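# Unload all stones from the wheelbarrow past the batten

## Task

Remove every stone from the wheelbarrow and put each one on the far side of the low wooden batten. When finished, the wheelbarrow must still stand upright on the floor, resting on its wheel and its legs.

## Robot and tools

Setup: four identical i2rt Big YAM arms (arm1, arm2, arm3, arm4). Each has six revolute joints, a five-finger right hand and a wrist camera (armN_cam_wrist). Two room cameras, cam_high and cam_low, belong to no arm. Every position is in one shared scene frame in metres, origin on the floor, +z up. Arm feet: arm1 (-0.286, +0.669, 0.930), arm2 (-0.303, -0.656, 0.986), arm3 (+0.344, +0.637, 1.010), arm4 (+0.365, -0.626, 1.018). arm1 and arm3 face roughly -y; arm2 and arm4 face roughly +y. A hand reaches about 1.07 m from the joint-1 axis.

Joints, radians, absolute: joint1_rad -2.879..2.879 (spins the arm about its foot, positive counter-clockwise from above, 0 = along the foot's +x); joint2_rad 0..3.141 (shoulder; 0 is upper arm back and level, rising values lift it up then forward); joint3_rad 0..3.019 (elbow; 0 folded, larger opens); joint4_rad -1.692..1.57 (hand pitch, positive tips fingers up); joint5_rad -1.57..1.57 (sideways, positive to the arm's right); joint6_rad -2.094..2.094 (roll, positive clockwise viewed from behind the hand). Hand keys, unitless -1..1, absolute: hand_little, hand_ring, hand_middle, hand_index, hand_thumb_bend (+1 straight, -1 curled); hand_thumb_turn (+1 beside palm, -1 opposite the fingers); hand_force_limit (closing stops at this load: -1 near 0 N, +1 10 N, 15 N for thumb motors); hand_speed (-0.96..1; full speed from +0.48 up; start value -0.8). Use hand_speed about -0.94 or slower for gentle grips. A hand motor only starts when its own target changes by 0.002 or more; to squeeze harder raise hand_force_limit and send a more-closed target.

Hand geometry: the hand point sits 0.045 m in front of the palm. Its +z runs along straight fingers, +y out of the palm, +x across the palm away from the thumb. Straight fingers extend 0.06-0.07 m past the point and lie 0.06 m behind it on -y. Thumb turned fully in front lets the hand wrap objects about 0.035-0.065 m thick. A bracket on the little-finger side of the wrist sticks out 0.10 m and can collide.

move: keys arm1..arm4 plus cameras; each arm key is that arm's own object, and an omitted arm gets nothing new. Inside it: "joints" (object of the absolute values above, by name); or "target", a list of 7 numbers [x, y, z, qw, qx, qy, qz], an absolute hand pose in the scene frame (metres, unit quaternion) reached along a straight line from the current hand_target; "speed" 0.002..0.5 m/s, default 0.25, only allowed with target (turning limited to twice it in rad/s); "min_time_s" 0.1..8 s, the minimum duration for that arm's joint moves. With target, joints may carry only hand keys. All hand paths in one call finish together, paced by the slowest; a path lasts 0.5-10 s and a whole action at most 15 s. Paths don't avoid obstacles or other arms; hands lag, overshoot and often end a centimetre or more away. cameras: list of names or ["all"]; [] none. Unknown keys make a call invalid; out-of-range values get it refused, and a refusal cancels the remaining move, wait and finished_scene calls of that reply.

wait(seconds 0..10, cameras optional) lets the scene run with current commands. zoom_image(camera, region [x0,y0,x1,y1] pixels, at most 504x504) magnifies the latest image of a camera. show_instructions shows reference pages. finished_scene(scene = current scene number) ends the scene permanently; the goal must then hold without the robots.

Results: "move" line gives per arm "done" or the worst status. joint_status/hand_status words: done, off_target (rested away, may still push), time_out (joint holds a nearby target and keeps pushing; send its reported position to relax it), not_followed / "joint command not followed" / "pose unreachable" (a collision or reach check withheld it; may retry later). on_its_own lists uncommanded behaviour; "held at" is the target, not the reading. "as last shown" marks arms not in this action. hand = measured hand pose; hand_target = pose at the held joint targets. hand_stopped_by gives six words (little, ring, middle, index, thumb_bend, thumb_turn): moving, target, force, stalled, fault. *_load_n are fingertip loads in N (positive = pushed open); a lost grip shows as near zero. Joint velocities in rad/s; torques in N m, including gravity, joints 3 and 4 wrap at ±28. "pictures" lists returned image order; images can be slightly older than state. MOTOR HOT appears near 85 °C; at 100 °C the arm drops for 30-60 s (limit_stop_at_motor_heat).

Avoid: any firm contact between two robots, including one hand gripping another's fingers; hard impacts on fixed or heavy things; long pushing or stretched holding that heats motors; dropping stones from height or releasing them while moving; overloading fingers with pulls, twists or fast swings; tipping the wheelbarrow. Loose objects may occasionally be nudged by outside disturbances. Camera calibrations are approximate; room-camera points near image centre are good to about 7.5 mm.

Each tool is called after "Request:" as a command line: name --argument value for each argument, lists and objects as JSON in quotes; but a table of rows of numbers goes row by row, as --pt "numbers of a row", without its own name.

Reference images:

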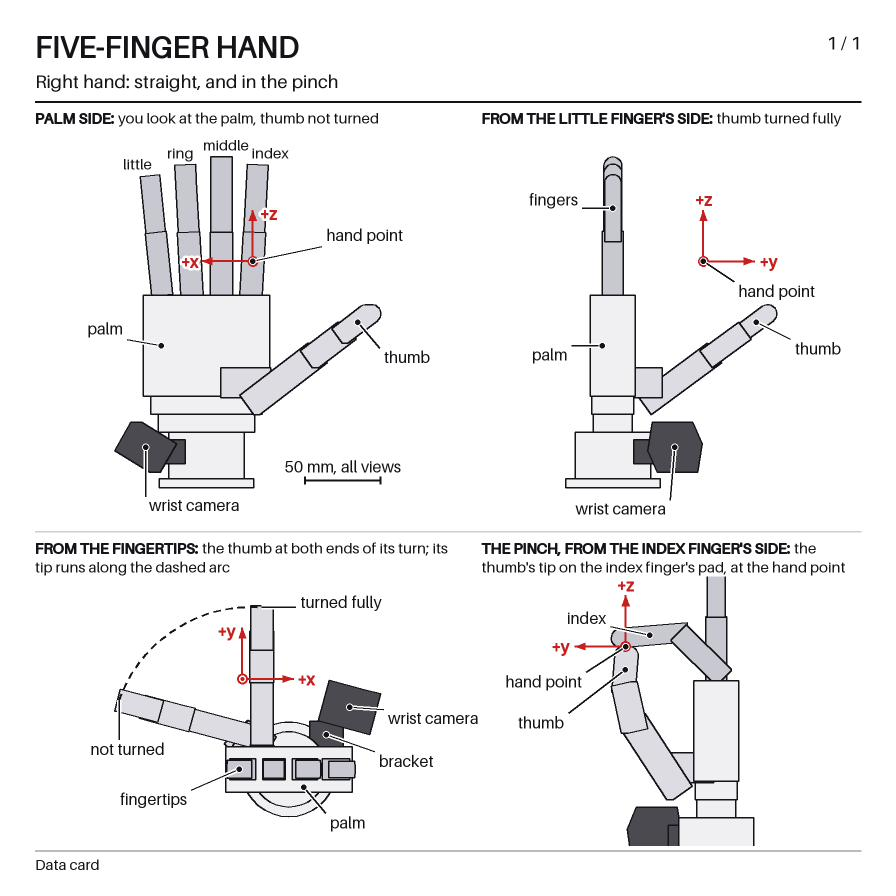

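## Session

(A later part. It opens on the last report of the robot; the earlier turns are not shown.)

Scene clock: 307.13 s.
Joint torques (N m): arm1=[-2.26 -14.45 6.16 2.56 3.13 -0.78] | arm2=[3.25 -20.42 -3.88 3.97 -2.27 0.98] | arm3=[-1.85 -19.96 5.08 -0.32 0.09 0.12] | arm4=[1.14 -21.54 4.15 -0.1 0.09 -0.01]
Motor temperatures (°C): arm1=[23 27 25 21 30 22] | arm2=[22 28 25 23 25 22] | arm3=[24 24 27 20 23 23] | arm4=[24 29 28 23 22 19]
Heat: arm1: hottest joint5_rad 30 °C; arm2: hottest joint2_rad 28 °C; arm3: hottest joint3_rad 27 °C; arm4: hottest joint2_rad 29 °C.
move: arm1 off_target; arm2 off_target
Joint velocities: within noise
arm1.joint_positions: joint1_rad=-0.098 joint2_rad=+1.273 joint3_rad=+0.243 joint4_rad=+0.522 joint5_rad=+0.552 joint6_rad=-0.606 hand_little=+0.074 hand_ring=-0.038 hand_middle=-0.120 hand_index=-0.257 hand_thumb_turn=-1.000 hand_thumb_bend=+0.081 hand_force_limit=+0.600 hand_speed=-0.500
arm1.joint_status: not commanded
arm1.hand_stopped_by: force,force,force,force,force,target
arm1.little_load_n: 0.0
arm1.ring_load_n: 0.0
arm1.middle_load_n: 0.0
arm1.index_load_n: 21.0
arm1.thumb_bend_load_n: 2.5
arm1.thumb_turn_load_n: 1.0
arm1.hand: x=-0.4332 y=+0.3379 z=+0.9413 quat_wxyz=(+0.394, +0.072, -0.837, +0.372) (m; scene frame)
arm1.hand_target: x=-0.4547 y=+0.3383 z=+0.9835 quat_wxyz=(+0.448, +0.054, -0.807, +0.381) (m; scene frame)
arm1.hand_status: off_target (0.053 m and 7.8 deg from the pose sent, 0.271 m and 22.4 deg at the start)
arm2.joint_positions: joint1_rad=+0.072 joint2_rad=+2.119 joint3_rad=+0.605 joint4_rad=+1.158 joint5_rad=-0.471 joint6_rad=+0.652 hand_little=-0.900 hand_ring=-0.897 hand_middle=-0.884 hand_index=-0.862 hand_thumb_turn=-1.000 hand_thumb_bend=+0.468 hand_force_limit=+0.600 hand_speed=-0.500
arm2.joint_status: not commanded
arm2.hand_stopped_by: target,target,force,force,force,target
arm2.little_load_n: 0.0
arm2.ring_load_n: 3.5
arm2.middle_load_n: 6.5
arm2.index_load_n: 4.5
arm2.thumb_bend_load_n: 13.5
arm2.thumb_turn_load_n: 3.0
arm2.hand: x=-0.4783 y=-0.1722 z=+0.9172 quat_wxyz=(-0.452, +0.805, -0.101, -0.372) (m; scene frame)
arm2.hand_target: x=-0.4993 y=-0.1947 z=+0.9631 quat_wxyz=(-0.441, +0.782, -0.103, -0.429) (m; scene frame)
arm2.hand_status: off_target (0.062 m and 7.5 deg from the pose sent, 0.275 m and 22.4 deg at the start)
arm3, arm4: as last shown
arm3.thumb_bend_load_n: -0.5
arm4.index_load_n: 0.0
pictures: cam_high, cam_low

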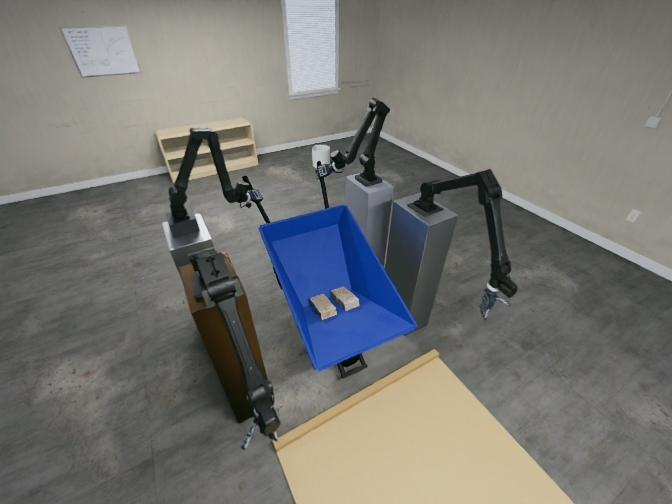

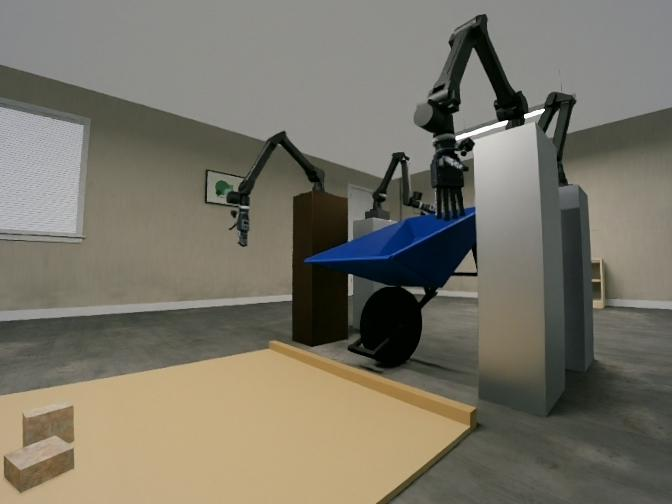

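Request:
move --arm1 '{"target":[-0.325,0.328,1.10,0.5114,0.1239,-0.7401,0.4184],"speed":0.15}' --arm2 '{"target":[-0.37,-0.197,1.085,0.4749,-0.7123,0.1687,0.4892],"speed":0.15}'

Request:
move --arm1 '{"target":[-0.20,0.32,1.17,0.5114,0.1239,-0.7401,0.4184],"speed":0.15}' --arm2 '{"target":[-0.24,-0.197,1.16,0.4749,-0.7123,0.1687,0.4892],"speed":0.15}' --cameras '["cam_low","cam_high"]'

Scene clock: 309.60 s.
Joint torques (N m): arm1=[0.03 -12.04 11.71 1.32 3.35 -0.95] | arm2=[0.91 -20.89 -0.83 2.8 -2.53 1.62] | arm3=[-1.44 -19.9 5.09 -0.32 0.08 0.13] | arm4=[1.55 -21.42 4.16 -0.12 0.1 0.03]
Motor temperatures (°C): arm1=[23 27 25 21 32 22] | arm2=[22 28 25 23 27 23] | arm3=[24 24 27 20 22 23] | arm4=[24 29 28 23 22 19]
Heat: arm1: hottest joint5_rad 32 °C; arm2: hottest joint2_rad 28 °C; arm3: hottest joint3_rad 27 °C; arm4: hottest joint2_rad 29 °C.
move: arm1 off_target; arm2 off_target
Joint velocities: within noise
arm1.joint_positions: joint1_rad=+0.444 joint2_rad=+1.047 joint3_rad=+0.334 joint4_rad=+0.240 joint5_rad=+1.059 joint6_rad=-0.634 hand_little=+0.074 hand_ring=-0.038 hand_middle=-0.120 hand_index=-0.257 hand_thumb_turn=-1.000 hand_thumb_bend=+0.081 hand_force_limit=+0.600 hand_speed=-0.500
arm1.joint_status: not commanded
arm1.hand_stopped_by: force,force,force,force,force,target
arm1.little_load_n: 0.0
arm1.ring_load_n: -0.5
arm1.middle_load_n: 1.0
arm1.index_load_n: 18.0
arm1.thumb_bend_load_n: 2.5
arm1.thumb_turn_load_n: 0.5
arm1.hand: x=-0.3224 y=+0.3297 z=+1.0386 quat_wxyz=(+0.477, +0.149, -0.767, +0.402) (m; scene frame)
arm1.hand_target: x=-0.3267 y=+0.3259 z=+1.0927 quat_wxyz=(+0.509, +0.121, -0.744, +0.416) (m; scene frame)
arm1.hand_status: off_target (0.061 m and 6.1 deg from the pose sent, 0.192 m and 19.2 deg at the start)
arm2.joint_positions: joint1_rad=-0.266 joint2_rad=+1.883 joint3_rad=+0.542 joint4_rad=+1.116 joint5_rad=-0.781 joint6_rad=+0.742 hand_little=-0.900 hand_ring=-0.898 hand_middle=-0.884 hand_index=-0.862 hand_thumb_turn=-1.000 hand_thumb_bend=+0.468 hand_force_limit=+0.600 hand_speed=-0.500
arm2.joint_status: not commanded
arm2.hand_stopped_by: target,target,force,force,force,target
arm2.little_load_n: 0.0
arm2.ring_load_n: 1.0
arm2.middle_load_n: 7.0
arm2.index_load_n: 6.5
arm2.thumb_bend_load_n: 13.5
arm2.thumb_turn_load_n: 2.5
arm2.hand: x=-0.3593 y=-0.1760 z=+1.0224 quat_wxyz=(-0.491, +0.750, -0.141, -0.421) (m; scene frame)
arm2.hand_target: x=-0.3702 y=-0.1936 z=+1.0760 quat_wxyz=(-0.471, +0.721, -0.162, -0.483) (m; scene frame)
arm2.hand_status: off_target (0.067 m and 9.6 deg from the pose sent, 0.201 m and 19.0 deg at the start)
arm3, arm4: as last shown
arm3.thumb_bend_load_n: 0.0
pictures: none

Scene clock: 313.50 s.
Joint torques (N m): arm1=[1.61 -12.86 14.05 -1.78 3.34 -0.67] | arm2=[-1.2 -21.3 4.94 1.17 -2.81 1.26] | arm3=[-1.73 -19.96 5 -0.32 0.09 0.13] | arm4=[1.26 -21.13 4.21 -0.14 0.09 0.01]
Motor temperatures (°C): arm1=[23 27 26 21 36 22] | arm2=[22 28 25 23 29 23] | arm3=[24 24 27 20 22 23] | arm4=[24 29 28 23 22 19]
Heat: arm1: hottest joint5_rad 36 °C; arm2: hottest joint5_rad 29 °C; arm3: hottest joint3_rad 27 °C; arm4: hottest joint2_rad 29 °C.
move: arm1 off_target; arm2 off_target
Joint velocities: within noise
arm1.joint_positions: joint1_rad=+0.767 joint2_rad=+1.208 joint3_rad=+0.762 joint4_rad=-0.728 joint5_rad=+1.350 joint6_rad=+0.119 hand_little=+0.074 hand_ring=-0.038 hand_middle=-0.120 hand_index=-0.257 hand_thumb_turn=-1.000 hand_thumb_bend=+0.081 hand_force_limit=+0.600 hand_speed=-0.500
arm1.joint_status: not commanded
arm1.hand_stopped_by: force,force,force,force,force,target
arm1.little_load_n: 0.0
arm1.ring_load_n: 0.0
arm1.middle_load_n: 0.5
arm1.index_load_n: 18.0
arm1.thumb_bend_load_n: 3.0
arm1.thumb_turn_load_n: 0.5
arm1.hand: x=-0.2095 y=+0.3227 z=+1.1082 quat_wxyz=(+0.492, +0.125, -0.765, +0.397) (m; scene frame)
arm1.hand_target: x=-0.2024 y=+0.3198 z=+1.1655 quat_wxyz=(+0.510, +0.122, -0.741, +0.419) (m; scene frame)
arm1.hand_status: off_target (0.063 m and 4.4 deg from the pose sent, 0.180 m and 6.1 deg at the start)
arm2.joint_positions: joint1_rad=-0.551 joint2_rad=+1.713 joint3_rad=+0.672 joint4_rad=+0.718 joint5_rad=-1.083 joint6_rad=+0.694 hand_little=-0.900 hand_ring=-0.898 hand_middle=-0.884 hand_index=-0.862 hand_thumb_turn=-1.000 hand_thumb_bend=+0.468 hand_force_limit=+0.600 hand_speed=-0.500
arm2.joint_status: not commanded
arm2.hand_stopped_by: target,target,force,force,force,target
arm2.little_load_n: 0.0
arm2.ring_load_n: 4.0
arm2.middle_load_n: 7.0
arm2.index_load_n: 4.5
arm2.thumb_bend_load_n: 13.5
arm2.thumb_turn_load_n: 3.0
arm2.hand: x=-0.2472 y=-0.1831 z=+1.0918 quat_wxyz=(-0.470, +0.742, -0.161, -0.450) (m; scene frame)
arm2.hand_target: x=-0.2420 y=-0.1946 z=+1.1521 quat_wxyz=(-0.471, +0.719, -0.164, -0.484) (m; scene frame)
arm2.hand_status: off_target (0.070 m and 5.8 deg from the pose sent, 0.183 m and 9.6 deg at the start)
arm3, arm4: as last shown
arm3.thumb_bend_load_n: -0.5
pictures: cam_high, cam_low

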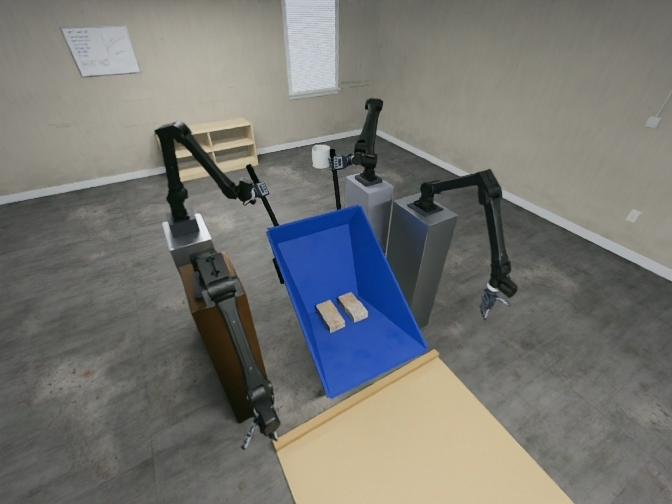

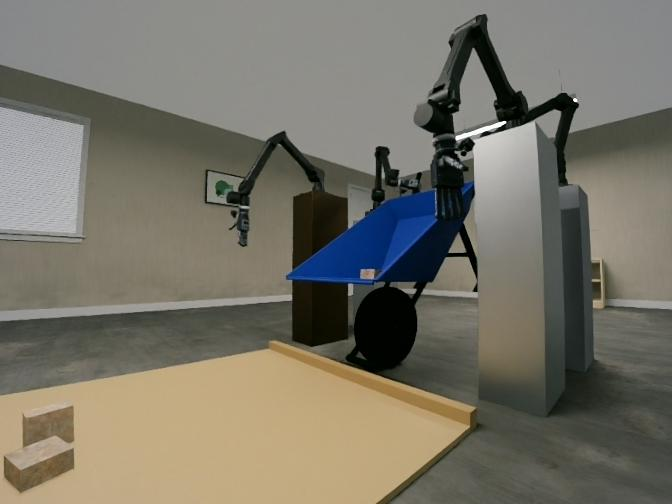

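Request:
move --arm1 '{"target":[-0.19,0.315,1.17,0.4378,0.3517,-0.4888,0.6676],"speed":0.2}' --arm2 '{"target":[-0.23,-0.19,1.16,0.6404,-0.5329,0.3240,0.4481],"speed":0.2}'

Request:
move --arm1 '{"target":[-0.02,0.308,1.235,0.4378,0.3517,-0.4888,0.6676],"speed":0.15}' --arm2 '{"target":[-0.07,-0.185,1.22,0.6404,-0.5329,0.3240,0.4481],"speed":0.15}' --cameras '["cam_low","cam_high"]'

Scene clock: 317.03 s.
Joint torques (N m): arm1=[1.67 -8.06 7.92 6.93 -0.73 -0.76] | arm2=[-0.79 -17.96 -2.52 6.46 -0.11 2.07] | arm3=[-1.61 -19.9 5.01 -0.27 0.08 0.13] | arm4=[0.73 -21.13 4.26 -0.16 0.08 0.01]
Motor temperatures (°C): arm1=[23 27 26 21 35 22] | arm2=[22 28 25 23 28 24] | arm3=[24 24 27 20 22 23] | arm4=[24 29 28 23 22 19]
Heat: arm1: hottest joint5_rad 35 °C; arm2: hottest joint2_rad 28 °C; arm3: hottest joint3_rad 27 °C; arm4: hottest joint2_rad 29 °C.
move: arm1 off_target; arm2 off_target
Joint velocities: within noise
arm1.joint_positions: joint1_rad=+0.687 joint2_rad=+1.003 joint3_rad=+0.162 joint4_rad=+1.008 joint5_rad=+0.657 joint6_rad=-1.327 hand_little=+0.074 hand_ring=-0.038 hand_middle=-0.120 hand_index=-0.258 hand_thumb_turn=-1.000 hand_thumb_bend=+0.083 hand_force_limit=+0.600 hand_speed=-0.500
arm1.joint_status: not commanded
arm1.hand_stopped_by: force,force,force,force,force,target
arm1.little_load_n: 0.0
arm1.ring_load_n: 0.0
arm1.middle_load_n: 0.0
arm1.index_load_n: 17.0
arm1.thumb_bend_load_n: 12.0
arm1.thumb_turn_load_n: 7.5
arm1.hand: x=-0.2021 y=+0.3094 z=+1.1180 quat_wxyz=(+0.430, +0.385, -0.537, +0.616) (m; scene frame)
arm1.hand_target: x=-0.1927 y=+0.3133 z=+1.1670 quat_wxyz=(+0.436, +0.351, -0.494, +0.665) (m; scene frame)
arm1.hand_status: off_target (0.054 m and 9.0 deg from the pose sent, 0.065 m and 52.2 deg at the start; pose on its path clipped on 16 of 101 steps)
arm2.joint_positions: joint1_rad=-0.468 joint2_rad=+1.879 joint3_rad=+0.500 joint4_rad=+1.476 joint5_rad=-0.564 joint6_rad=+1.023 hand_little=-0.900 hand_ring=-0.897 hand_middle=-0.884 hand_index=-0.863 hand_thumb_turn=-1.000 hand_thumb_bend=+0.468 hand_force_limit=+0.600 hand_speed=-0.500
arm2.joint_status: not commanded
arm2.hand_stopped_by: target,target,force,force,force,target
arm2.little_load_n: 3.5
arm2.ring_load_n: 10.0
arm2.middle_load_n: 8.0
arm2.index_load_n: 1.0
arm2.thumb_bend_load_n: 14.0
arm2.thumb_turn_load_n: 3.0
arm2.hand: x=-0.2308 y=-0.1586 z=+1.0963 quat_wxyz=(-0.634, +0.615, -0.285, -0.371) (m; scene frame)
arm2.hand_target: x=-0.2307 y=-0.1848 z=+1.1525 quat_wxyz=(-0.634, +0.553, -0.317, -0.439) (m; scene frame)
arm2.hand_status: off_target (0.071 m and 13.7 deg from the pose sent, 0.071 m and 36.3 deg at the start; a joint's target at an end of its range on 20 of 101 steps)
arm3.joint_positions: joint1_rad=+1.510 joint2_rad=+2.574 joint3_rad=+1.537 joint4_rad=-0.541 joint5_rad=-0.038 joint6_rad=+2.076 hand_little=+1.000 hand_ring=+1.000 hand_middle=+1.000 hand_index=+1.000 hand_thumb_turn=-1.000 hand_thumb_bend=+1.000 hand_force_limit=+0.000 hand_speed=+0.000
arm3.joint_status: not commanded
arm3.hand_stopped_by: target,target,target,target,target,target
arm3.little_load_n: 0.0
arm3.ring_load_n: 0.0
arm3.middle_load_n: 0.0
arm3.index_load_n: 0.0
arm3.thumb_bend_load_n: 0.0
arm3.thumb_turn_load_n: 0.0
arm3.hand: x=+0.9726 y=+0.6659 z=+0.6927 quat_wxyz=(+0.005, -0.260, -0.965, -0.015) (m; scene frame)
arm3.hand_target: x=+0.9761 y=+0.6583 z=+0.6975 quat_wxyz=(+0.005, -0.273, -0.962, -0.013) (m; scene frame)
arm3.hand_status: not commanded
arm4.joint_positions: joint1_rad=-1.505 joint2_rad=+2.570 joint3_rad=+1.492 joint4_rad=-0.499 joint5_rad=+0.034 joint6_rad=-2.084 hand_little=+1.000 hand_ring=+1.000 hand_middle=+1.000 hand_index=+1.000 hand_thumb_turn=-1.000 hand_thumb_bend=+1.000 hand_force_limit=+0.000 hand_speed=+0.000
arm4.joint_status: not commanded
arm4.hand_stopped_by: target,target,target,target,target,target
arm4.little_load_n: 0.0
arm4.ring_load_n: 0.0
arm4.middle_load_n: 0.0
arm4.index_load_n: 0.0
arm4.thumb_bend_load_n: 0.0
arm4.thumb_turn_load_n: -0.5
arm4.hand: x=+0.9246 y=-0.6931 z=+0.6936 quat_wxyz=(+0.016, +0.965, +0.261, -0.007) (m; scene frame)
arm4.hand_target: x=+0.9302 y=-0.6898 z=+0.7003 quat_wxyz=(+0.016, +0.963, +0.269, -0.004) (m; scene frame)
arm4.hand_status: not commanded
pictures: none

Scene clock: 319.37 s.
Joint torques (N m): arm1=[6.3 -11.34 14.06 4.56 -0.91 -0.65] | arm2=[-2.78 -20.54 5.98 2.5 -0.27 1.91] | arm3=[-1.55 -20.01 5.12 -0.28 0.08 0.14] | arm4=[0.97 -21.01 4.19 -0.16 0.06 -0.02]
Motor temperatures (°C): arm1=[23 27 26 21 34 22] | arm2=[22 28 25 23 28 24] | arm3=[24 24 27 20 22 23] | arm4=[24 29 28 23 22 19]
Heat: arm1: hottest joint5_rad 34 °C; arm2: hottest joint2_rad 28 °C; arm3: hottest joint3_rad 27 °C; arm4: hottest joint2_rad 29 °C.
move: arm1 off_target; arm2 off_target
Joint velocities: within noise
arm1.joint_positions: joint1_rad=+1.017 joint2_rad=+1.307 joint3_rad=+0.476 joint4_rad=+1.150 joint5_rad=+1.004 joint6_rad=-1.565 hand_little=+0.074 hand_ring=-0.038 hand_middle=-0.120 hand_index=-0.258 hand_thumb_turn=-0.999 hand_thumb_bend=+0.083 hand_force_limit=+0.600 hand_speed=-0.500
arm1.joint_status: not commanded
arm1.hand_stopped_by: force,force,force,force,force,target
arm1.little_load_n: 0.0
arm1.ring_load_n: 0.0
arm1.middle_load_n: 0.0
arm1.index_load_n: 13.0
arm1.thumb_bend_load_n: 13.5
arm1.thumb_turn_load_n: 8.5
arm1.hand: x=-0.0713 y=+0.2996 z=+1.1684 quat_wxyz=(+0.468, +0.386, -0.518, +0.602) (m; scene frame)
arm1.hand_target: x=-0.0279 y=+0.3104 z=+1.2324 quat_wxyz=(+0.435, +0.351, -0.493, +0.666) (m; scene frame)
arm1.hand_status: off_target (0.084 m and 9.8 deg from the pose sent, 0.217 m and 9.0 deg at the start; pose on its path clipped on 30 of 70 steps)
arm2.joint_positions: joint1_rad=-0.770 joint2_rad=+1.847 joint3_rad=+0.698 joint4_rad=+1.329 joint5_rad=-0.857 joint6_rad=+1.172 hand_little=-0.900 hand_ring=-0.897 hand_middle=-0.884 hand_index=-0.863 hand_thumb_turn=-1.000 hand_thumb_bend=+0.468 hand_force_limit=+0.600 hand_speed=-0.500
arm2.joint_status: not commanded
arm2.hand_stopped_by: target,target,force,force,force,target
arm2.little_load_n: 2.5
arm2.ring_load_n: 10.0
arm2.middle_load_n: 9.5
arm2.index_load_n: 4.0
arm2.thumb_bend_load_n: 14.5
arm2.thumb_turn_load_n: 3.0
arm2.hand: x=-0.0961 y=-0.1689 z=+1.1466 quat_wxyz=(-0.633, +0.594, -0.299, -0.397) (m; scene frame)
arm2.hand_target: x=-0.0727 y=-0.1839 z=+1.2148 quat_wxyz=(-0.639, +0.545, -0.320, -0.439) (m; scene frame)
arm2.hand_status: off_target (0.080 m and 9.6 deg from the pose sent, 0.205 m and 13.7 deg at the start; pose on its path clipped on 15 of 70 steps)
arm3, arm4: as last shown
arm4.thumb_turn_load_n: 0.0
pictures: cam_high, cam_low

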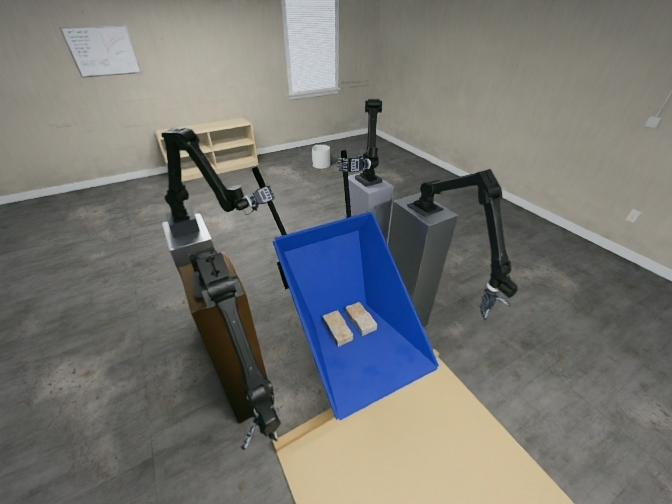

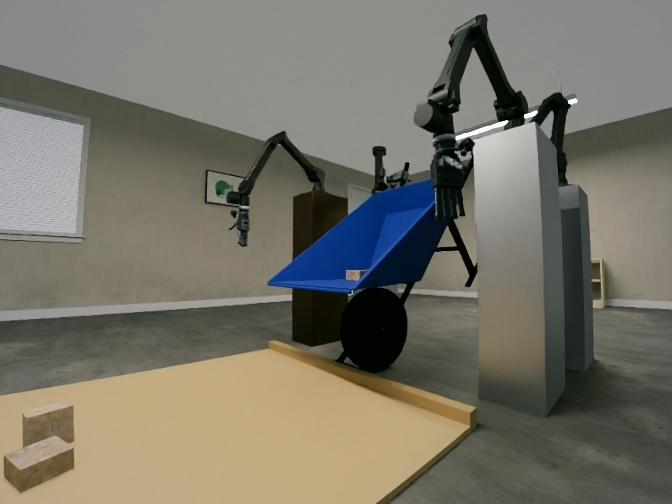

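Request:
zoom_image --camera "cam_low" --region '[260, 120, 500, 400]'

Request:
zoom_image --camera "cam_high" --region '[220, 120, 460, 440]'

Scaled by 1.800 from the camera's 672x504 image, which has a finer 960x720 frame.

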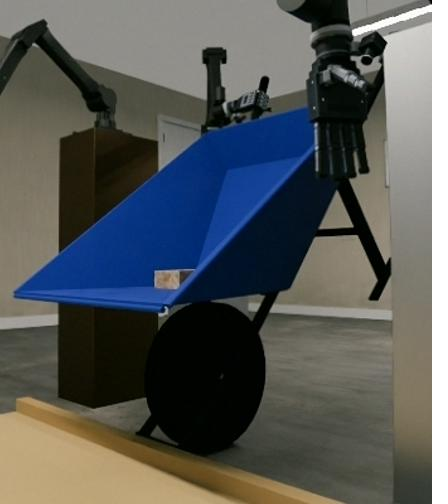

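Scaled by 1.575 from the camera's 672x504 image, which has a finer 960x720 frame.

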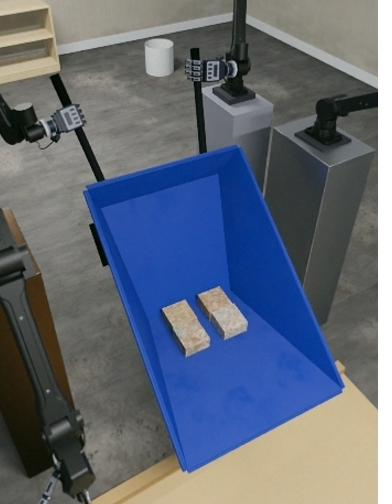

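Request:
move --arm1 '{"target":[-0.21,0.32,1.15,0.5114,0.1239,-0.7401,0.4184],"speed":0.2}' --arm2 '{"target":[-0.25,-0.19,1.14,0.4749,-0.7123,0.1687,0.4892],"speed":0.2}'

Request:
move --arm1 '{"target":[-0.38,0.33,1.08,0.4501,0.0571,-0.8046,0.3827],"speed":0.15}' --arm2 '{"target":[-0.415,-0.19,1.07,0.4443,-0.7786,0.1066,0.4308],"speed":0.15}' --cameras '["cam_low","cam_high"]'

Scene clock: 325.50 s.
Joint torques (N m): arm1=[0.5 -10.99 13.72 -1.01 2.8 -0.56] | arm2=[1.38 -23.3 3.6 1.7 -3.82 1.33] | arm3=[-1.49 -19.96 5.07 -0.24 0.08 0.14] | arm4=[1.55 -21.3 4.18 -0.13 0.04 0]
Motor temperatures (°C): arm1=[23 26 27 21 35 22] | arm2=[22 28 25 23 31 25] | arm3=[24 24 26 20 22 23] | arm4=[24 29 27 23 22 19]
Heat: arm1: hottest joint5_rad 35 °C; arm2: hottest joint5_rad 31 °C; arm3: hottest joint3_rad 26 °C; arm4: hottest joint2_rad 29 °C.
move: arm1 off_target; arm2 off_target
Joint velocities: within noise
arm1.joint_positions: joint1_rad=+0.761 joint2_rad=+1.179 joint3_rad=+0.690 joint4_rad=-0.577 joint5_rad=+1.355 joint6_rad=+0.001 hand_little=+0.074 hand_ring=-0.038 hand_middle=-0.120 hand_index=-0.258 hand_thumb_turn=-1.000 hand_thumb_bend=+0.082 hand_force_limit=+0.600 hand_speed=-0.500
arm1.joint_status: not commanded
arm1.hand_stopped_by: force,force,force,force,force,target
arm1.little_load_n: 0.0
arm1.ring_load_n: 0.0
arm1.middle_load_n: 0.0
arm1.index_load_n: 19.0
arm1.thumb_bend_load_n: 4.5
arm1.thumb_turn_load_n: 1.5
arm1.hand: x=-0.2186 y=+0.3268 z=+1.0980 quat_wxyz=(+0.496, +0.132, -0.759, +0.401) (m; scene frame)
arm1.hand_target: x=-0.2118 y=+0.3206 z=+1.1469 quat_wxyz=(+0.511, +0.123, -0.741, +0.418) (m; scene frame)
arm1.hand_status: off_target (0.053 m and 3.5 deg from the pose sent, 0.141 m and 45.2 deg at the start)
arm2.joint_positions: joint1_rad=-0.559 joint2_rad=+1.796 joint3_rad=+0.674 joint4_rad=+0.778 joint5_rad=-1.031 joint6_rad=+0.686 hand_little=-0.900 hand_ring=-0.898 hand_middle=-0.884 hand_index=-0.862 hand_thumb_turn=-1.000 hand_thumb_bend=+0.468 hand_force_limit=+0.600 hand_speed=-0.500
arm2.joint_status: not commanded
arm2.hand_stopped_by: target,target,force,force,force,target
arm2.little_load_n: 0.0
arm2.ring_load_n: 0.0
arm2.middle_load_n: 6.5
arm2.index_load_n: 10.5
arm2.thumb_bend_load_n: 13.0
arm2.thumb_turn_load_n: 3.0
arm2.hand: x=-0.2355 y=-0.1753 z=+1.0599 quat_wxyz=(-0.475, +0.745, -0.184, -0.431) (m; scene frame)
arm2.hand_target: x=-0.2499 y=-0.1878 z=+1.1284 quat_wxyz=(-0.469, +0.721, -0.164, -0.483) (m; scene frame)
arm2.hand_status: off_target (0.083 m and 7.9 deg from the pose sent, 0.155 m and 29.2 deg at the start)
arm3, arm4: as last shown
pictures: none

Scene clock: 327.77 s.
Joint torques (N m): arm1=[-1.2 -10.64 9.61 2.29 1.78 -0.49] | arm2=[3.6 -21.48 1.99 3.07 -3.29 0.79] | arm3=[-1.73 -20.13 5.11 -0.29 0.09 0.12] | arm4=[0.97 -21.19 4.16 -0.1 0.07 0.03]
Motor temperatures (°C): arm1=[23 26 27 21 35 22] | arm2=[22 28 25 23 33 25] | arm3=[24 24 26 20 22 23] | arm4=[24 29 27 23 22 19]
Heat: arm1: hottest joint5_rad 35 °C; arm2: hottest joint5_rad 33 °C; arm3: hottest joint3_rad 26 °C; arm4: hottest joint2_rad 29 °C.
move: arm1 off_target; arm2 off_target
Joint velocities: within noise
arm1.joint_positions: joint1_rad=+0.196 joint2_rad=+0.969 joint3_rad=+0.432 joint4_rad=-0.086 joint5_rad=+0.870 joint6_rad=-0.451 hand_little=+0.074 hand_ring=-0.038 hand_middle=-0.120 hand_index=-0.258 hand_thumb_turn=-1.000 hand_thumb_bend=+0.082 hand_force_limit=+0.600 hand_speed=-0.500
arm1.joint_status: not commanded
arm1.hand_stopped_by: force,force,force,force,force,target
arm1.little_load_n: 0.0
arm1.ring_load_n: 0.0
arm1.middle_load_n: 0.0
arm1.index_load_n: 18.5
arm1.thumb_bend_load_n: 5.5
arm1.thumb_turn_load_n: 2.0
arm1.hand: x=-0.3734 y=+0.3314 z=+1.0426 quat_wxyz=(+0.429, +0.071, -0.826, +0.358) (m; scene frame)
arm1.hand_target: x=-0.3806 y=+0.3294 z=+1.0776 quat_wxyz=(+0.450, +0.055, -0.806, +0.381) (m; scene frame)
arm1.hand_status: off_target (0.038 m and 4.7 deg from the pose sent, 0.162 m and 11.6 deg at the start)
arm2.joint_positions: joint1_rad=-0.176 joint2_rad=+1.780 joint3_rad=+0.561 joint4_rad=+0.743 joint5_rad=-0.678 joint6_rad=+0.581 hand_little=-0.900 hand_ring=-0.897 hand_middle=-0.884 hand_index=-0.861 hand_thumb_turn=-1.000 hand_thumb_bend=+0.468 hand_force_limit=+0.600 hand_speed=-0.500
arm2.joint_status: not commanded
arm2.hand_stopped_by: target,target,force,force,force,target
arm2.little_load_n: 3.0
arm2.ring_load_n: 6.5
arm2.middle_load_n: 5.0
arm2.index_load_n: 12.0
arm2.thumb_bend_load_n: 13.0
arm2.thumb_turn_load_n: 3.0
arm2.hand: x=-0.3878 y=-0.1823 z=+0.9971 quat_wxyz=(-0.424, +0.814, -0.137, -0.373) (m; scene frame)
arm2.hand_target: x=-0.4140 y=-0.1898 z=+1.0603 quat_wxyz=(-0.441, +0.782, -0.103, -0.429) (m; scene frame)
arm2.hand_status: off_target (0.078 m and 8.7 deg from the pose sent, 0.180 m and 10.3 deg at the start)
arm3, arm4: as last shown
arm3.thumb_bend_load_n: -0.5
arm4.thumb_bend_load_n: -0.5
pictures: cam_high, cam_low

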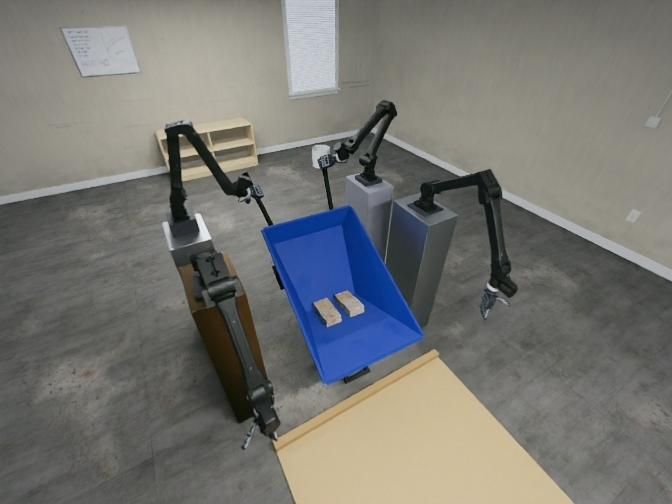

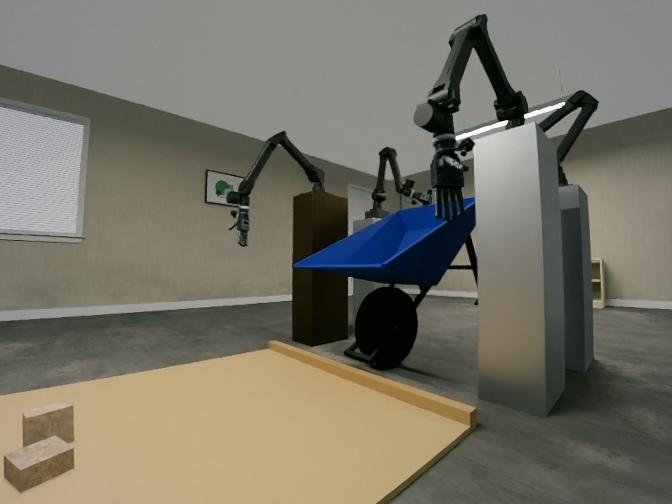

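Request:
zoom_image --camera "cam_high" --region '[220, 120, 400, 300]'

Request:
move --cameras '["arm1_cam_wrist","arm2_cam_wrist"]'

Scaled by 2.800 from the camera's 672x504 image, which has a finer 960x720 frame.

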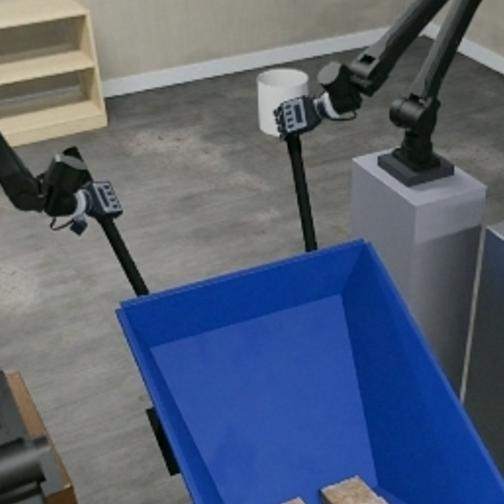

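Scene clock: 327.90 s.
Joint torques (N m): arm1=[-1.2 -10.64 9.61 2.3 1.78 -0.49] | arm2=[3.6 -21.48 2 3.07 -3.29 0.79] | arm3=[-1.67 -19.96 5.11 -0.32 0.09 0.12] | arm4=[1.03 -21.13 4.11 -0.17 0.11 0]
Motor temperatures (°C): arm1=[23 26 27 21 35 22] | arm2=[22 28 25 23 33 25] | arm3=[24 24 26 20 22 23] | arm4=[24 29 27 23 22 19]
Heat: arm1: hottest joint5_rad 35 °C; arm2: hottest joint5_rad 33 °C; arm3: hottest joint3_rad 26 °C; arm4: hottest joint2_rad 29 °C.
Joint velocities: within noise
arm1.joint_positions: joint1_rad=+0.196 joint2_rad=+0.969 joint3_rad=+0.432 joint4_rad=-0.086 joint5_rad=+0.870 joint6_rad=-0.451 hand_little=+0.074 hand_ring=-0.038 hand_middle=-0.120 hand_index=-0.258 hand_thumb_turn=-1.000 hand_thumb_bend=+0.082 hand_force_limit=+0.600 hand_speed=-0.500
arm1.joint_status: not commanded
arm1.hand_stopped_by: force,force,force,force,force,target
arm1.little_load_n: 0.0
arm1.ring_load_n: 0.0
arm1.middle_load_n: 0.0
arm1.index_load_n: 18.5
arm1.thumb_bend_load_n: 5.5
arm1.thumb_turn_load_n: 2.0
arm1.hand: x=-0.3734 y=+0.3314 z=+1.0426 quat_wxyz=(+0.429, +0.071, -0.826, +0.358) (m; scene frame)
arm1.hand_target: x=-0.3806 y=+0.3294 z=+1.0776 quat_wxyz=(+0.450, +0.055, -0.806, +0.381) (m; scene frame)
arm1.hand_status: off_target (0.038 m and 4.7 deg from the pose sent, 0.162 m and 11.6 deg at the start)
arm2.joint_positions: joint1_rad=-0.176 joint2_rad=+1.780 joint3_rad=+0.561 joint4_rad=+0.743 joint5_rad=-0.678 joint6_rad=+0.581 hand_little=-0.900 hand_ring=-0.897 hand_middle=-0.884 hand_index=-0.861 hand_thumb_turn=-1.000 hand_thumb_bend=+0.468 hand_force_limit=+0.600 hand_speed=-0.500
arm2.joint_status: not commanded
arm2.hand_stopped_by: target,target,force,force,force,target
arm2.little_load_n: 3.0
arm2.ring_load_n: 7.0
arm2.middle_load_n: 5.0
arm2.index_load_n: 12.0
arm2.thumb_bend_load_n: 13.0
arm2.thumb_turn_load_n: 2.5
arm2.hand: x=-0.3878 y=-0.1823 z=+0.9971 quat_wxyz=(-0.424, +0.814, -0.137, -0.373) (m; scene frame)
arm2.hand_target: x=-0.4140 y=-0.1898 z=+1.0603 quat_wxyz=(-0.441, +0.782, -0.103, -0.429) (m; scene frame)
arm2.hand_status: off_target (0.078 m and 8.7 deg from the pose sent, 0.180 m and 10.3 deg at the start)
arm3.joint_positions: joint1_rad=+1.510 joint2_rad=+2.574 joint3_rad=+1.537 joint4_rad=-0.541 joint5_rad=-0.038 joint6_rad=+2.076 hand_little=+1.000 hand_ring=+1.000 hand_middle=+1.000 hand_index=+1.000 hand_thumb_turn=-1.000 hand_thumb_bend=+1.000 hand_force_limit=+0.000 hand_speed=+0.000
arm3.joint_status: not commanded
arm3.hand_stopped_by: target,target,target,target,target,target
arm3.little_load_n: 0.0
arm3.ring_load_n: 0.0
arm3.middle_load_n: 0.0
arm3.index_load_n: 0.0
arm3.thumb_bend_load_n: -0.5
arm3.thumb_turn_load_n: 0.0
arm3.hand: x=+0.9726 y=+0.6659 z=+0.6927 quat_wxyz=(+0.005, -0.260, -0.965, -0.015) (m; scene frame)
arm3.hand_target: x=+0.9761 y=+0.6583 z=+0.6975 quat_wxyz=(+0.005, -0.273, -0.962, -0.013) (m; scene frame)
arm3.hand_status: not commanded
arm4.joint_positions: joint1_rad=-1.505 joint2_rad=+2.570 joint3_rad=+1.492 joint4_rad=-0.499 joint5_rad=+0.034 joint6_rad=-2.084 hand_little=+1.000 hand_ring=+1.000 hand_middle=+1.000 hand_index=+1.000 hand_thumb_turn=-1.000 hand_thumb_bend=+1.000 hand_force_limit=+0.000 hand_speed=+0.000
arm4.joint_status: not commanded
arm4.hand_stopped_by: target,target,target,target,target,target
arm4.little_load_n: -0.5
arm4.ring_load_n: 0.0
arm4.middle_load_n: 0.0
arm4.index_load_n: 0.0
arm4.thumb_bend_load_n: -0.5
arm4.thumb_turn_load_n: 0.0
arm4.hand: x=+0.9246 y=-0.6931 z=+0.6936 quat_wxyz=(+0.016, +0.965, +0.261, -0.007) (m; scene frame)
arm4.hand_target: x=+0.9302 y=-0.6898 z=+0.7003 quat_wxyz=(+0.016, +0.963, +0.269, -0.004) (m; scene frame)
arm4.hand_status: not commanded
pictures: arm1_cam_wrist, arm2_cam_wrist
camera_calibration:
arm1_cam_wrist: T_world_to_cam=[[-0.59686, 0.765768, -0.239496, -0.232606], [0.701237, 0.352809, -0.61951, 0.795354], [-0.389904, -0.537704, -0.747562, 0.924209], [0, 0, 0, 1]] pos_world=[-0.336212, 0.394465, 1.12792]
arm2_cam_wrist: T_world_to_cam=[[-0.301052, -0.580504, -0.75656, 0.526941], [-0.399376, -0.643684, 0.652816, -0.92614], [-0.865948, 0.498684, -0.0380567, -0.0895281], [0, 0, 0, 1]] pos_world=[-0.288768, -0.245605, 0.999854]

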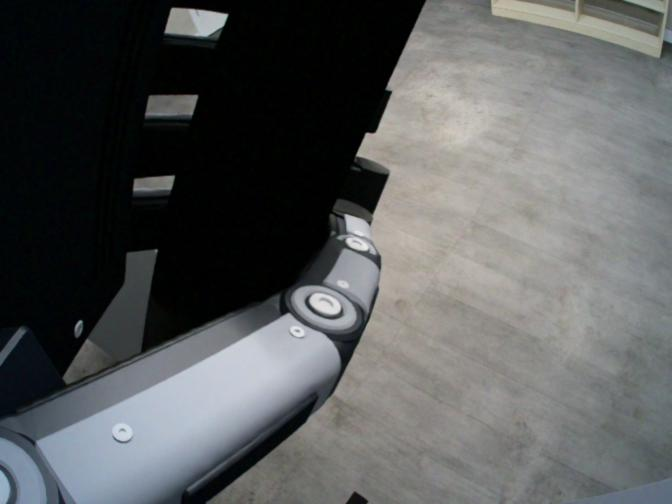

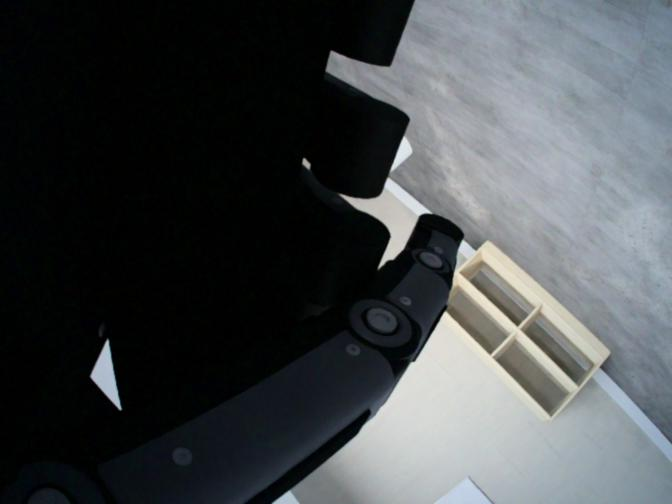

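Request:
move --arm1 '{"target":[-0.58,0.345,0.89,0.3566,-0.0110,-0.8703,0.3393],"speed":0.2}' --arm2 '{"target":[-0.60,-0.195,0.88,0.3975,-0.8508,0.0376,0.3423],"speed":0.2}'

Request:
move --arm1 '{"target":[-0.74,0.36,0.62,0.211,-0.0818,-0.934,0.2762],"speed":0.18}' --arm2 '{"target":[-0.77,-0.195,0.62,0.3518,-0.9134,-0.0311,0.2037],"speed":0.18}' --cameras '["cam_low","cam_high"]'

Scene clock: 331.00 s.
Joint torques (N m): arm1=[-5.07 -14.1 3.75 3.67 1.18 -0.37] | arm2=[6.36 -21.71 -0.73 4.08 -2.18 0.12] | arm3=[-1.67 -19.9 5.07 -0.29 0.09 0.11] | arm4=[1.14 -21.36 4.18 -0.13 0.07 -0.01]
Motor temperatures (°C): arm1=[23 26 27 21 34 22] | arm2=[22 28 25 23 34 25] | arm3=[24 24 26 20 22 23] | arm4=[24 29 27 23 22 19]
Heat: arm1: hottest joint5_rad 34 °C; arm2: hottest joint5_rad 34 °C; arm3: hottest joint3_rad 26 °C; arm4: hottest joint2_rad 29 °C.
move: arm1 off_target; arm2 off_target
Joint velocities: within noise
arm1.joint_positions: joint1_rad=-0.571 joint2_rad=+1.639 joint3_rad=+0.421 joint4_rad=+0.592 joint5_rad=+0.133 joint6_rad=-0.648 hand_little=+0.074 hand_ring=-0.038 hand_middle=-0.120 hand_index=-0.258 hand_thumb_turn=-1.000 hand_thumb_bend=+0.081 hand_force_limit=+0.600 hand_speed=-0.500
arm1.joint_status: not commanded
arm1.hand_stopped_by: force,force,force,force,force,target
arm1.little_load_n: 0.0
arm1.ring_load_n: 0.0
arm1.middle_load_n: 0.0
arm1.index_load_n: 20.5
arm1.thumb_bend_load_n: 4.0
arm1.thumb_turn_load_n: 0.5
arm1.hand: x=-0.5515 y=+0.3366 z=+0.8660 quat_wxyz=(+0.314, +0.000, -0.889, +0.335) (m; scene frame)
arm1.hand_target: x=-0.5789 y=+0.3452 z=+0.8889 quat_wxyz=(+0.357, -0.012, -0.871, +0.338) (m; scene frame)
arm1.hand_status: off_target (0.038 m and 5.5 deg from the pose sent, 0.257 m and 13.8 deg at the start)
arm2.joint_positions: joint1_rad=+0.307 joint2_rad=+2.230 joint3_rad=+0.723 joint4_rad=+0.907 joint5_rad=-0.211 joint6_rad=+0.609 hand_little=-0.899 hand_ring=-0.897 hand_middle=-0.884 hand_index=-0.861 hand_thumb_turn=-1.000 hand_thumb_bend=+0.468 hand_force_limit=+0.600 hand_speed=-0.500
arm2.joint_status: not commanded
arm2.hand_stopped_by: target,target,force,force,force,target
arm2.little_load_n: 8.0
arm2.ring_load_n: 9.5
arm2.middle_load_n: 5.0
arm2.index_load_n: 10.5
arm2.thumb_bend_load_n: 13.0
arm2.thumb_turn_load_n: 3.0
arm2.hand: x=-0.5521 y=-0.1877 z=+0.8224 quat_wxyz=(-0.375, +0.878, -0.084, -0.285) (m; scene frame)
arm2.hand_target: x=-0.5977 y=-0.1963 z=+0.8746 quat_wxyz=(-0.396, +0.851, -0.037, -0.343) (m; scene frame)
arm2.hand_status: off_target (0.075 m and 9.4 deg from the pose sent, 0.243 m and 13.0 deg at the start)
arm3, arm4: as last shown
arm3.thumb_bend_load_n: 0.0
arm4.little_load_n: 0.0
arm4.thumb_bend_load_n: 0.0
arm4.thumb_turn_load_n: 0.5
pictures: none

Scene clock: 333.53 s.
Joint torques (N m): arm1=[-6.53 -24.35 0.69 1.24 0.45 -0.23] | arm2=[8.06 -27.34 0.54 1.66 -0.81 -0.29] | arm3=[-1.49 -19.66 5.03 -0.28 0.08 0.13] | arm4=[1.08 -21.19 4.23 -0.13 0.09 0.02]
Motor temperatures (°C): arm1=[23 26 27 21 34 22] | arm2=[22 28 25 23 33 24] | arm3=[24 24 26 20 22 23] | arm4=[24 29 27 23 22 19]
Heat: arm1: hottest joint5_rad 34 °C; arm2: hottest joint5_rad 33 °C; arm3: hottest joint3_rad 26 °C; arm4: hottest joint2_rad 29 °C.
move: arm1 off_target; arm2 off_target
Joint velocities: within noise
arm1.joint_positions: joint1_rad=-0.921 joint2_rad=+2.527 joint3_rad=+1.092 joint4_rad=+0.527 joint5_rad=-0.185 joint6_rad=-0.725 hand_little=+0.074 hand_ring=-0.038 hand_middle=-0.120 hand_index=-0.258 hand_thumb_turn=-1.000 hand_thumb_bend=+0.082 hand_force_limit=+0.600 hand_speed=-0.500
arm1.joint_status: not commanded
arm1.hand_stopped_by: force,force,force,force,force,target
arm1.little_load_n: 0.0
arm1.ring_load_n: 0.0
arm1.middle_load_n: 0.0
arm1.index_load_n: 19.5
arm1.thumb_bend_load_n: 8.5
arm1.thumb_turn_load_n: 1.0
arm1.hand: x=-0.7079 y=+0.3359 z=+0.5945 quat_wxyz=(+0.184, -0.066, -0.939, +0.282) (m; scene frame)
arm1.hand_target: x=-0.7388 y=+0.3598 z=+0.6178 quat_wxyz=(+0.211, -0.082, -0.934, +0.275) (m; scene frame)
arm1.hand_status: off_target (0.048 m and 3.7 deg from the pose sent, 0.311 m and 17.3 deg at the start)
arm2.joint_positions: joint1_rad=+0.661 joint2_rad=+2.839 joint3_rad=+1.376 joint4_rad=+0.630 joint5_rad=+0.160 joint6_rad=+0.652 hand_little=-0.899 hand_ring=-0.897 hand_middle=-0.884 hand_index=-0.862 hand_thumb_turn=-1.000 hand_thumb_bend=+0.468 hand_force_limit=+0.600 hand_speed=-0.500
arm2.joint_status: not commanded
arm2.hand_stopped_by: target,target,force,force,force,target
arm2.little_load_n: 13.0
arm2.ring_load_n: 11.0
arm2.middle_load_n: 5.5
arm2.index_load_n: 6.0
arm2.thumb_bend_load_n: 12.5
arm2.thumb_turn_load_n: 3.0
arm2.hand: x=-0.6946 y=-0.1925 z=+0.5576 quat_wxyz=(-0.330, +0.931, -0.025, -0.156) (m; scene frame)
arm2.hand_target: x=-0.7685 y=-0.1975 z=+0.6152 quat_wxyz=(-0.351, +0.913, +0.030, -0.205) (m; scene frame)
arm2.hand_status: off_target (0.098 m and 9.0 deg from the pose sent, 0.297 m and 16.9 deg at the start)
arm3, arm4: as last shown
arm4.thumb_turn_load_n: 0.0
pictures: cam_high, cam_low

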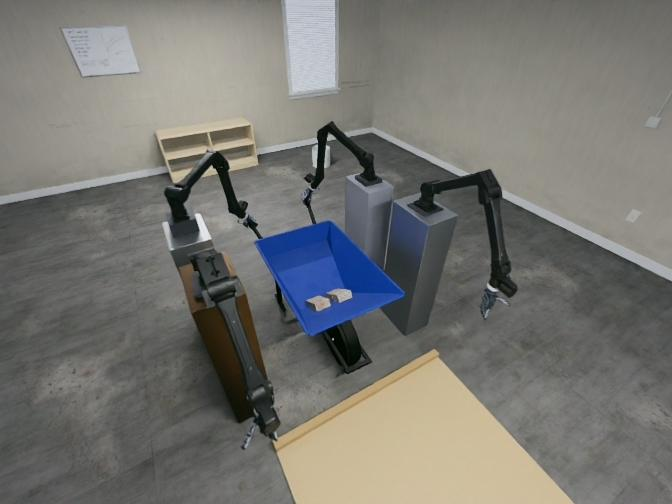

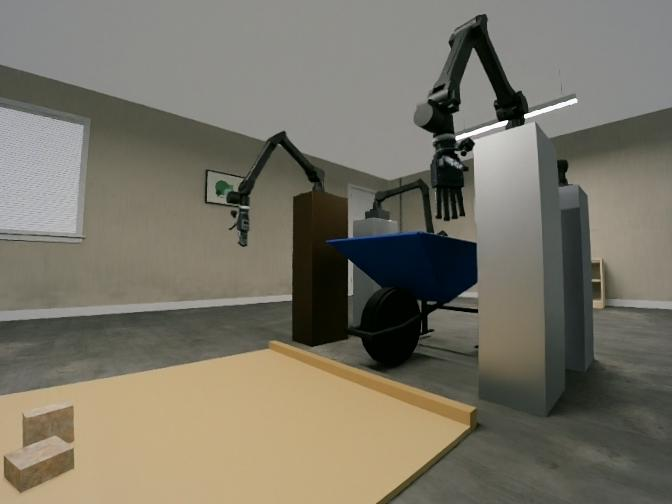

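Request:
move --arm1 '{"target":[-0.76,0.36,0.55,0.211,-0.0818,-0.934,0.2762],"speed":0.15}' --arm2 '{"target":[-0.79,-0.195,0.56,0.3518,-0.9134,-0.0311,0.2037],"speed":0.15}'

Request:
move --arm1 '{"joints":{"hand_speed":-0.2,"hand_little":1,"hand_ring":1,"hand_middle":1,"hand_index":1,"hand_thumb_bend":1}}' --arm2 '{"joints":{"hand_speed":-0.2,"hand_little":1,"hand_ring":1,"hand_middle":1,"hand_index":1,"hand_thumb_bend":1}}' --cameras '["cam_low","cam_high","arm1_cam_wrist","arm2_cam_wrist"]'

Scene clock: 334.83 s.
Joint torques (N m): arm1=[-7.36 -21.77 1.55 1.81 0.84 -0.27] | arm2=[7.24 -25.35 3.12 2.07 -1.17 -0.1] | arm3=[-1.44 -19.9 5.07 -0.29 0.09 0.13] | arm4=[0.91 -21.36 4.14 -0.2 0.08 0]
Motor temperatures (°C): arm1=[23 27 27 21 33 22] | arm2=[22 28 25 23 32 24] | arm3=[24 24 26 20 22 23] | arm4=[24 29 27 23 22 19]
Heat: arm1: hottest joint5_rad 33 °C; arm2: hottest joint5_rad 32 °C; arm3: hottest joint3_rad 26 °C; arm4: hottest joint2_rad 29 °C.
move: arm1 off_target; arm2 off_target
Joint velocities: within noise
arm1.joint_positions: joint1_rad=-0.932 joint2_rad=+2.675 joint3_rad=+1.238 joint4_rad=+0.542 joint5_rad=-0.210 joint6_rad=-0.737 hand_little=+0.074 hand_ring=-0.038 hand_middle=-0.120 hand_index=-0.258 hand_thumb_turn=-1.000 hand_thumb_bend=+0.081 hand_force_limit=+0.600 hand_speed=-0.500
arm1.joint_status: not commanded
arm1.hand_stopped_by: force,force,force,force,force,target
arm1.little_load_n: 0.0
arm1.ring_load_n: 0.0
arm1.middle_load_n: 0.0
arm1.index_load_n: 16.5
arm1.thumb_bend_load_n: 3.5
arm1.thumb_turn_load_n: 0.0
arm1.hand: x=-0.7273 y=+0.3248 z=+0.5427 quat_wxyz=(+0.183, -0.061, -0.937, +0.292) (m; scene frame)
arm1.hand_target: x=-0.7577 y=+0.3598 z=+0.5494 quat_wxyz=(+0.210, -0.082, -0.934, +0.275) (m; scene frame)
arm1.hand_status: off_target (0.049 m and 4.4 deg from the pose sent, 0.073 m and 3.7 deg at the start)
arm2.joint_positions: joint1_rad=+0.695 joint2_rad=+2.970 joint3_rad=+1.501 joint4_rad=+0.613 joint5_rad=+0.186 joint6_rad=+0.646 hand_little=-0.899 hand_ring=-0.897 hand_middle=-0.884 hand_index=-0.862 hand_thumb_turn=-1.000 hand_thumb_bend=+0.468 hand_force_limit=+0.600 hand_speed=-0.500
arm2.joint_status: not commanded
arm2.hand_stopped_by: target,target,force,force,force,target
arm2.little_load_n: 7.5
arm2.ring_load_n: 8.0
arm2.middle_load_n: 5.0
arm2.index_load_n: 7.0
arm2.thumb_bend_load_n: 13.0
arm2.thumb_turn_load_n: 3.0
arm2.hand: x=-0.7029 y=-0.2060 z=+0.5025 quat_wxyz=(-0.327, +0.934, -0.010, -0.144) (m; scene frame)
arm2.hand_target: x=-0.7835 y=-0.1997 z=+0.5568 quat_wxyz=(-0.351, +0.913, +0.031, -0.204) (m; scene frame)
arm2.hand_status: off_target (0.105 m and 9.1 deg from the pose sent, 0.096 m and 9.0 deg at the start; pose on its path clipped on 17 of 33 steps)
arm3, arm4: as last shown
arm3.thumb_bend_load_n: -0.5
pictures: none

Scene clock: 336.17 s.
Joint torques (N m): arm1=[-5.54 -21.48 1.69 1.73 0.62 -0.04] | arm2=[1.2 -19.49 2.77 2 0.21 -0.07] | arm3=[-1.49 -19.9 5.09 -0.29 0.08 0.12] | arm4=[1.38 -20.84 4.25 -0.13 0.08 0]
Motor temperatures (°C): arm1=[23 27 27 21 33 22] | arm2=[22 28 25 23 32 24] | arm3=[24 25 26 20 22 23] | arm4=[24 29 27 23 22 19]
Heat: arm1: hottest joint5_rad 33 °C; arm2: hottest joint5_rad 32 °C; arm3: hottest joint3_rad 26 °C; arm4: hottest joint2_rad 29 °C.
move: arm1 done; arm2 done
Joint velocities: within noise
arm1.joint_positions: joint1_rad=-0.952 joint2_rad=+2.673 joint3_rad=+1.236 joint4_rad=+0.545 joint5_rad=-0.204 joint6_rad=-0.758 hand_little=+1.000 hand_ring=+1.000 hand_middle=+1.000 hand_index=+1.000 hand_thumb_turn=-1.000 hand_thumb_bend=+1.000 hand_force_limit=+0.600 hand_speed=-0.200
arm1.joint_status: all done
arm1.hand_stopped_by: target,target,target,target,target,target
arm1.little_load_n: 0.0
arm1.ring_load_n: 0.0
arm1.middle_load_n: 0.0
arm1.index_load_n: 0.0
arm1.thumb_bend_load_n: 0.0
arm1.thumb_turn_load_n: 0.0
arm1.hand: x=-0.7367 y=+0.3347 z=+0.5442 quat_wxyz=(+0.192, -0.061, -0.937, +0.287) (m; scene frame)
arm1.hand_target: x=-0.7578 y=+0.3597 z=+0.5495 quat_wxyz=(+0.210, -0.082, -0.934, +0.275) (m; scene frame)
arm1.hand_status: not commanded
arm2.joint_positions: joint1_rad=+0.776 joint2_rad=+2.889 joint3_rad=+1.516 joint4_rad=+0.619 joint5_rad=+0.149 joint6_rad=+0.643 hand_little=+1.000 hand_ring=+1.000 hand_middle=+1.000 hand_index=+1.000 hand_thumb_turn=-1.000 hand_thumb_bend=+1.000 hand_force_limit=+0.600 hand_speed=-0.200
arm2.joint_status: all done
arm2.hand_stopped_by: target,target,target,target,target,target
arm2.little_load_n: 0.0
arm2.ring_load_n: 0.0
arm2.middle_load_n: 0.0
arm2.index_load_n: 0.0
arm2.thumb_bend_load_n: 0.0
arm2.thumb_turn_load_n: 0.0
arm2.hand: x=-0.7832 y=-0.2048 z=+0.5563 quat_wxyz=(-0.344, +0.916, +0.031, -0.202) (m; scene frame)
arm2.hand_target: x=-0.7836 y=-0.1997 z=+0.5567 quat_wxyz=(-0.351, +0.913, +0.031, -0.205) (m; scene frame)
arm2.hand_status: not commanded
arm3, arm4: as last shown
arm3.thumb_bend_load_n: 0.0
pictures: arm1_cam_wrist, arm2_cam_wrist, cam_high, cam_low
camera_calibration:
arm1_cam_wrist: T_world_to_cam=[[-0.295749, 0.864321, -0.406795, -0.291486], [0.954241, 0.287024, -0.0839123, 0.657038], [0.0442328, -0.412998, -0.909657, 0.777976], [0, 0, 0, 1]] pos_world=[-0.747591, 0.384654, 0.644249]
arm2_cam_wrist: T_world_to_cam=[[0.19879, -0.696458, -0.689514, 0.391779], [-0.541617, -0.664425, 0.514966, -0.849738], [-0.816782, 0.271082, -0.509295, -0.183563], [0, 0, 0, 1]] pos_world=[-0.688045, -0.24197, 0.614235]

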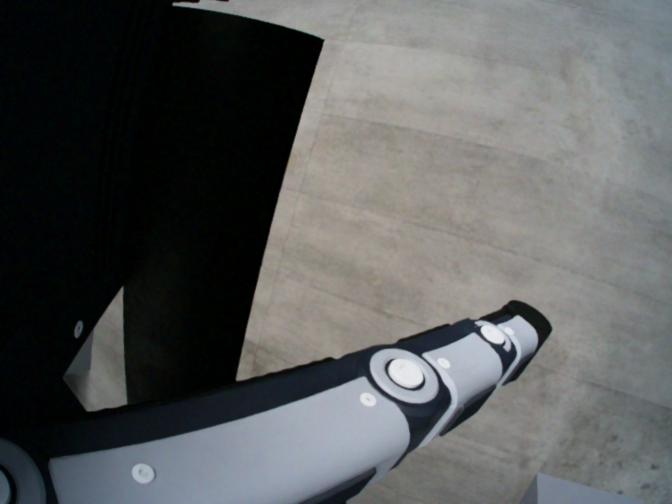

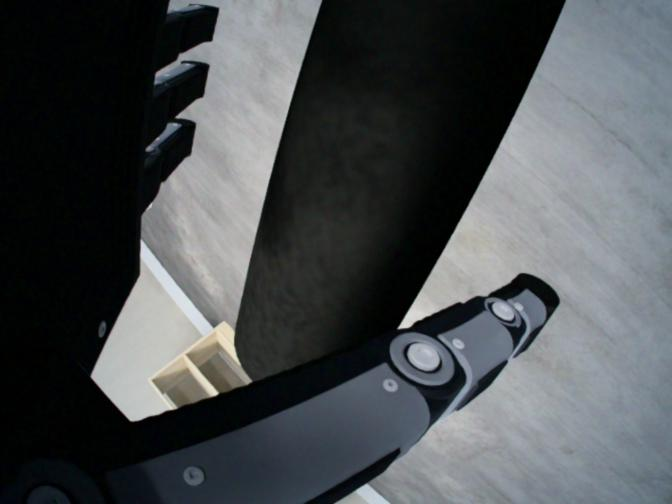

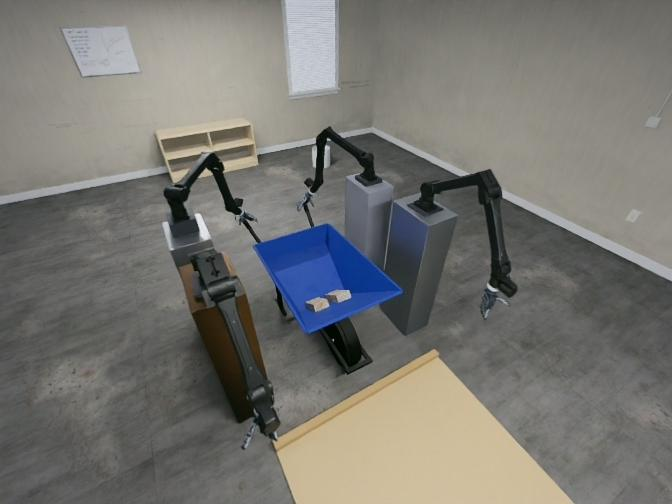

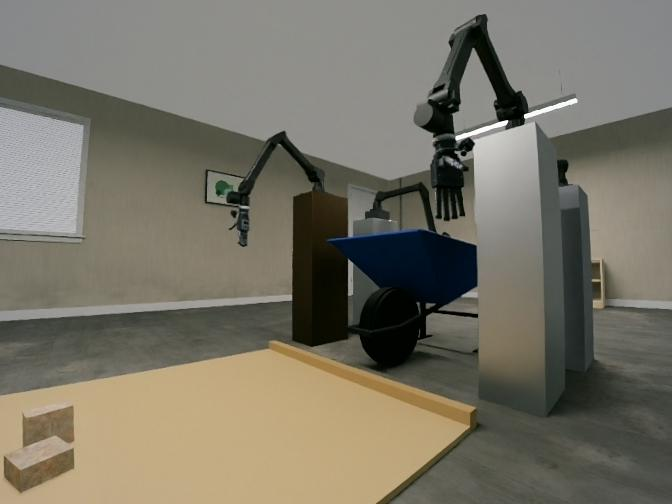

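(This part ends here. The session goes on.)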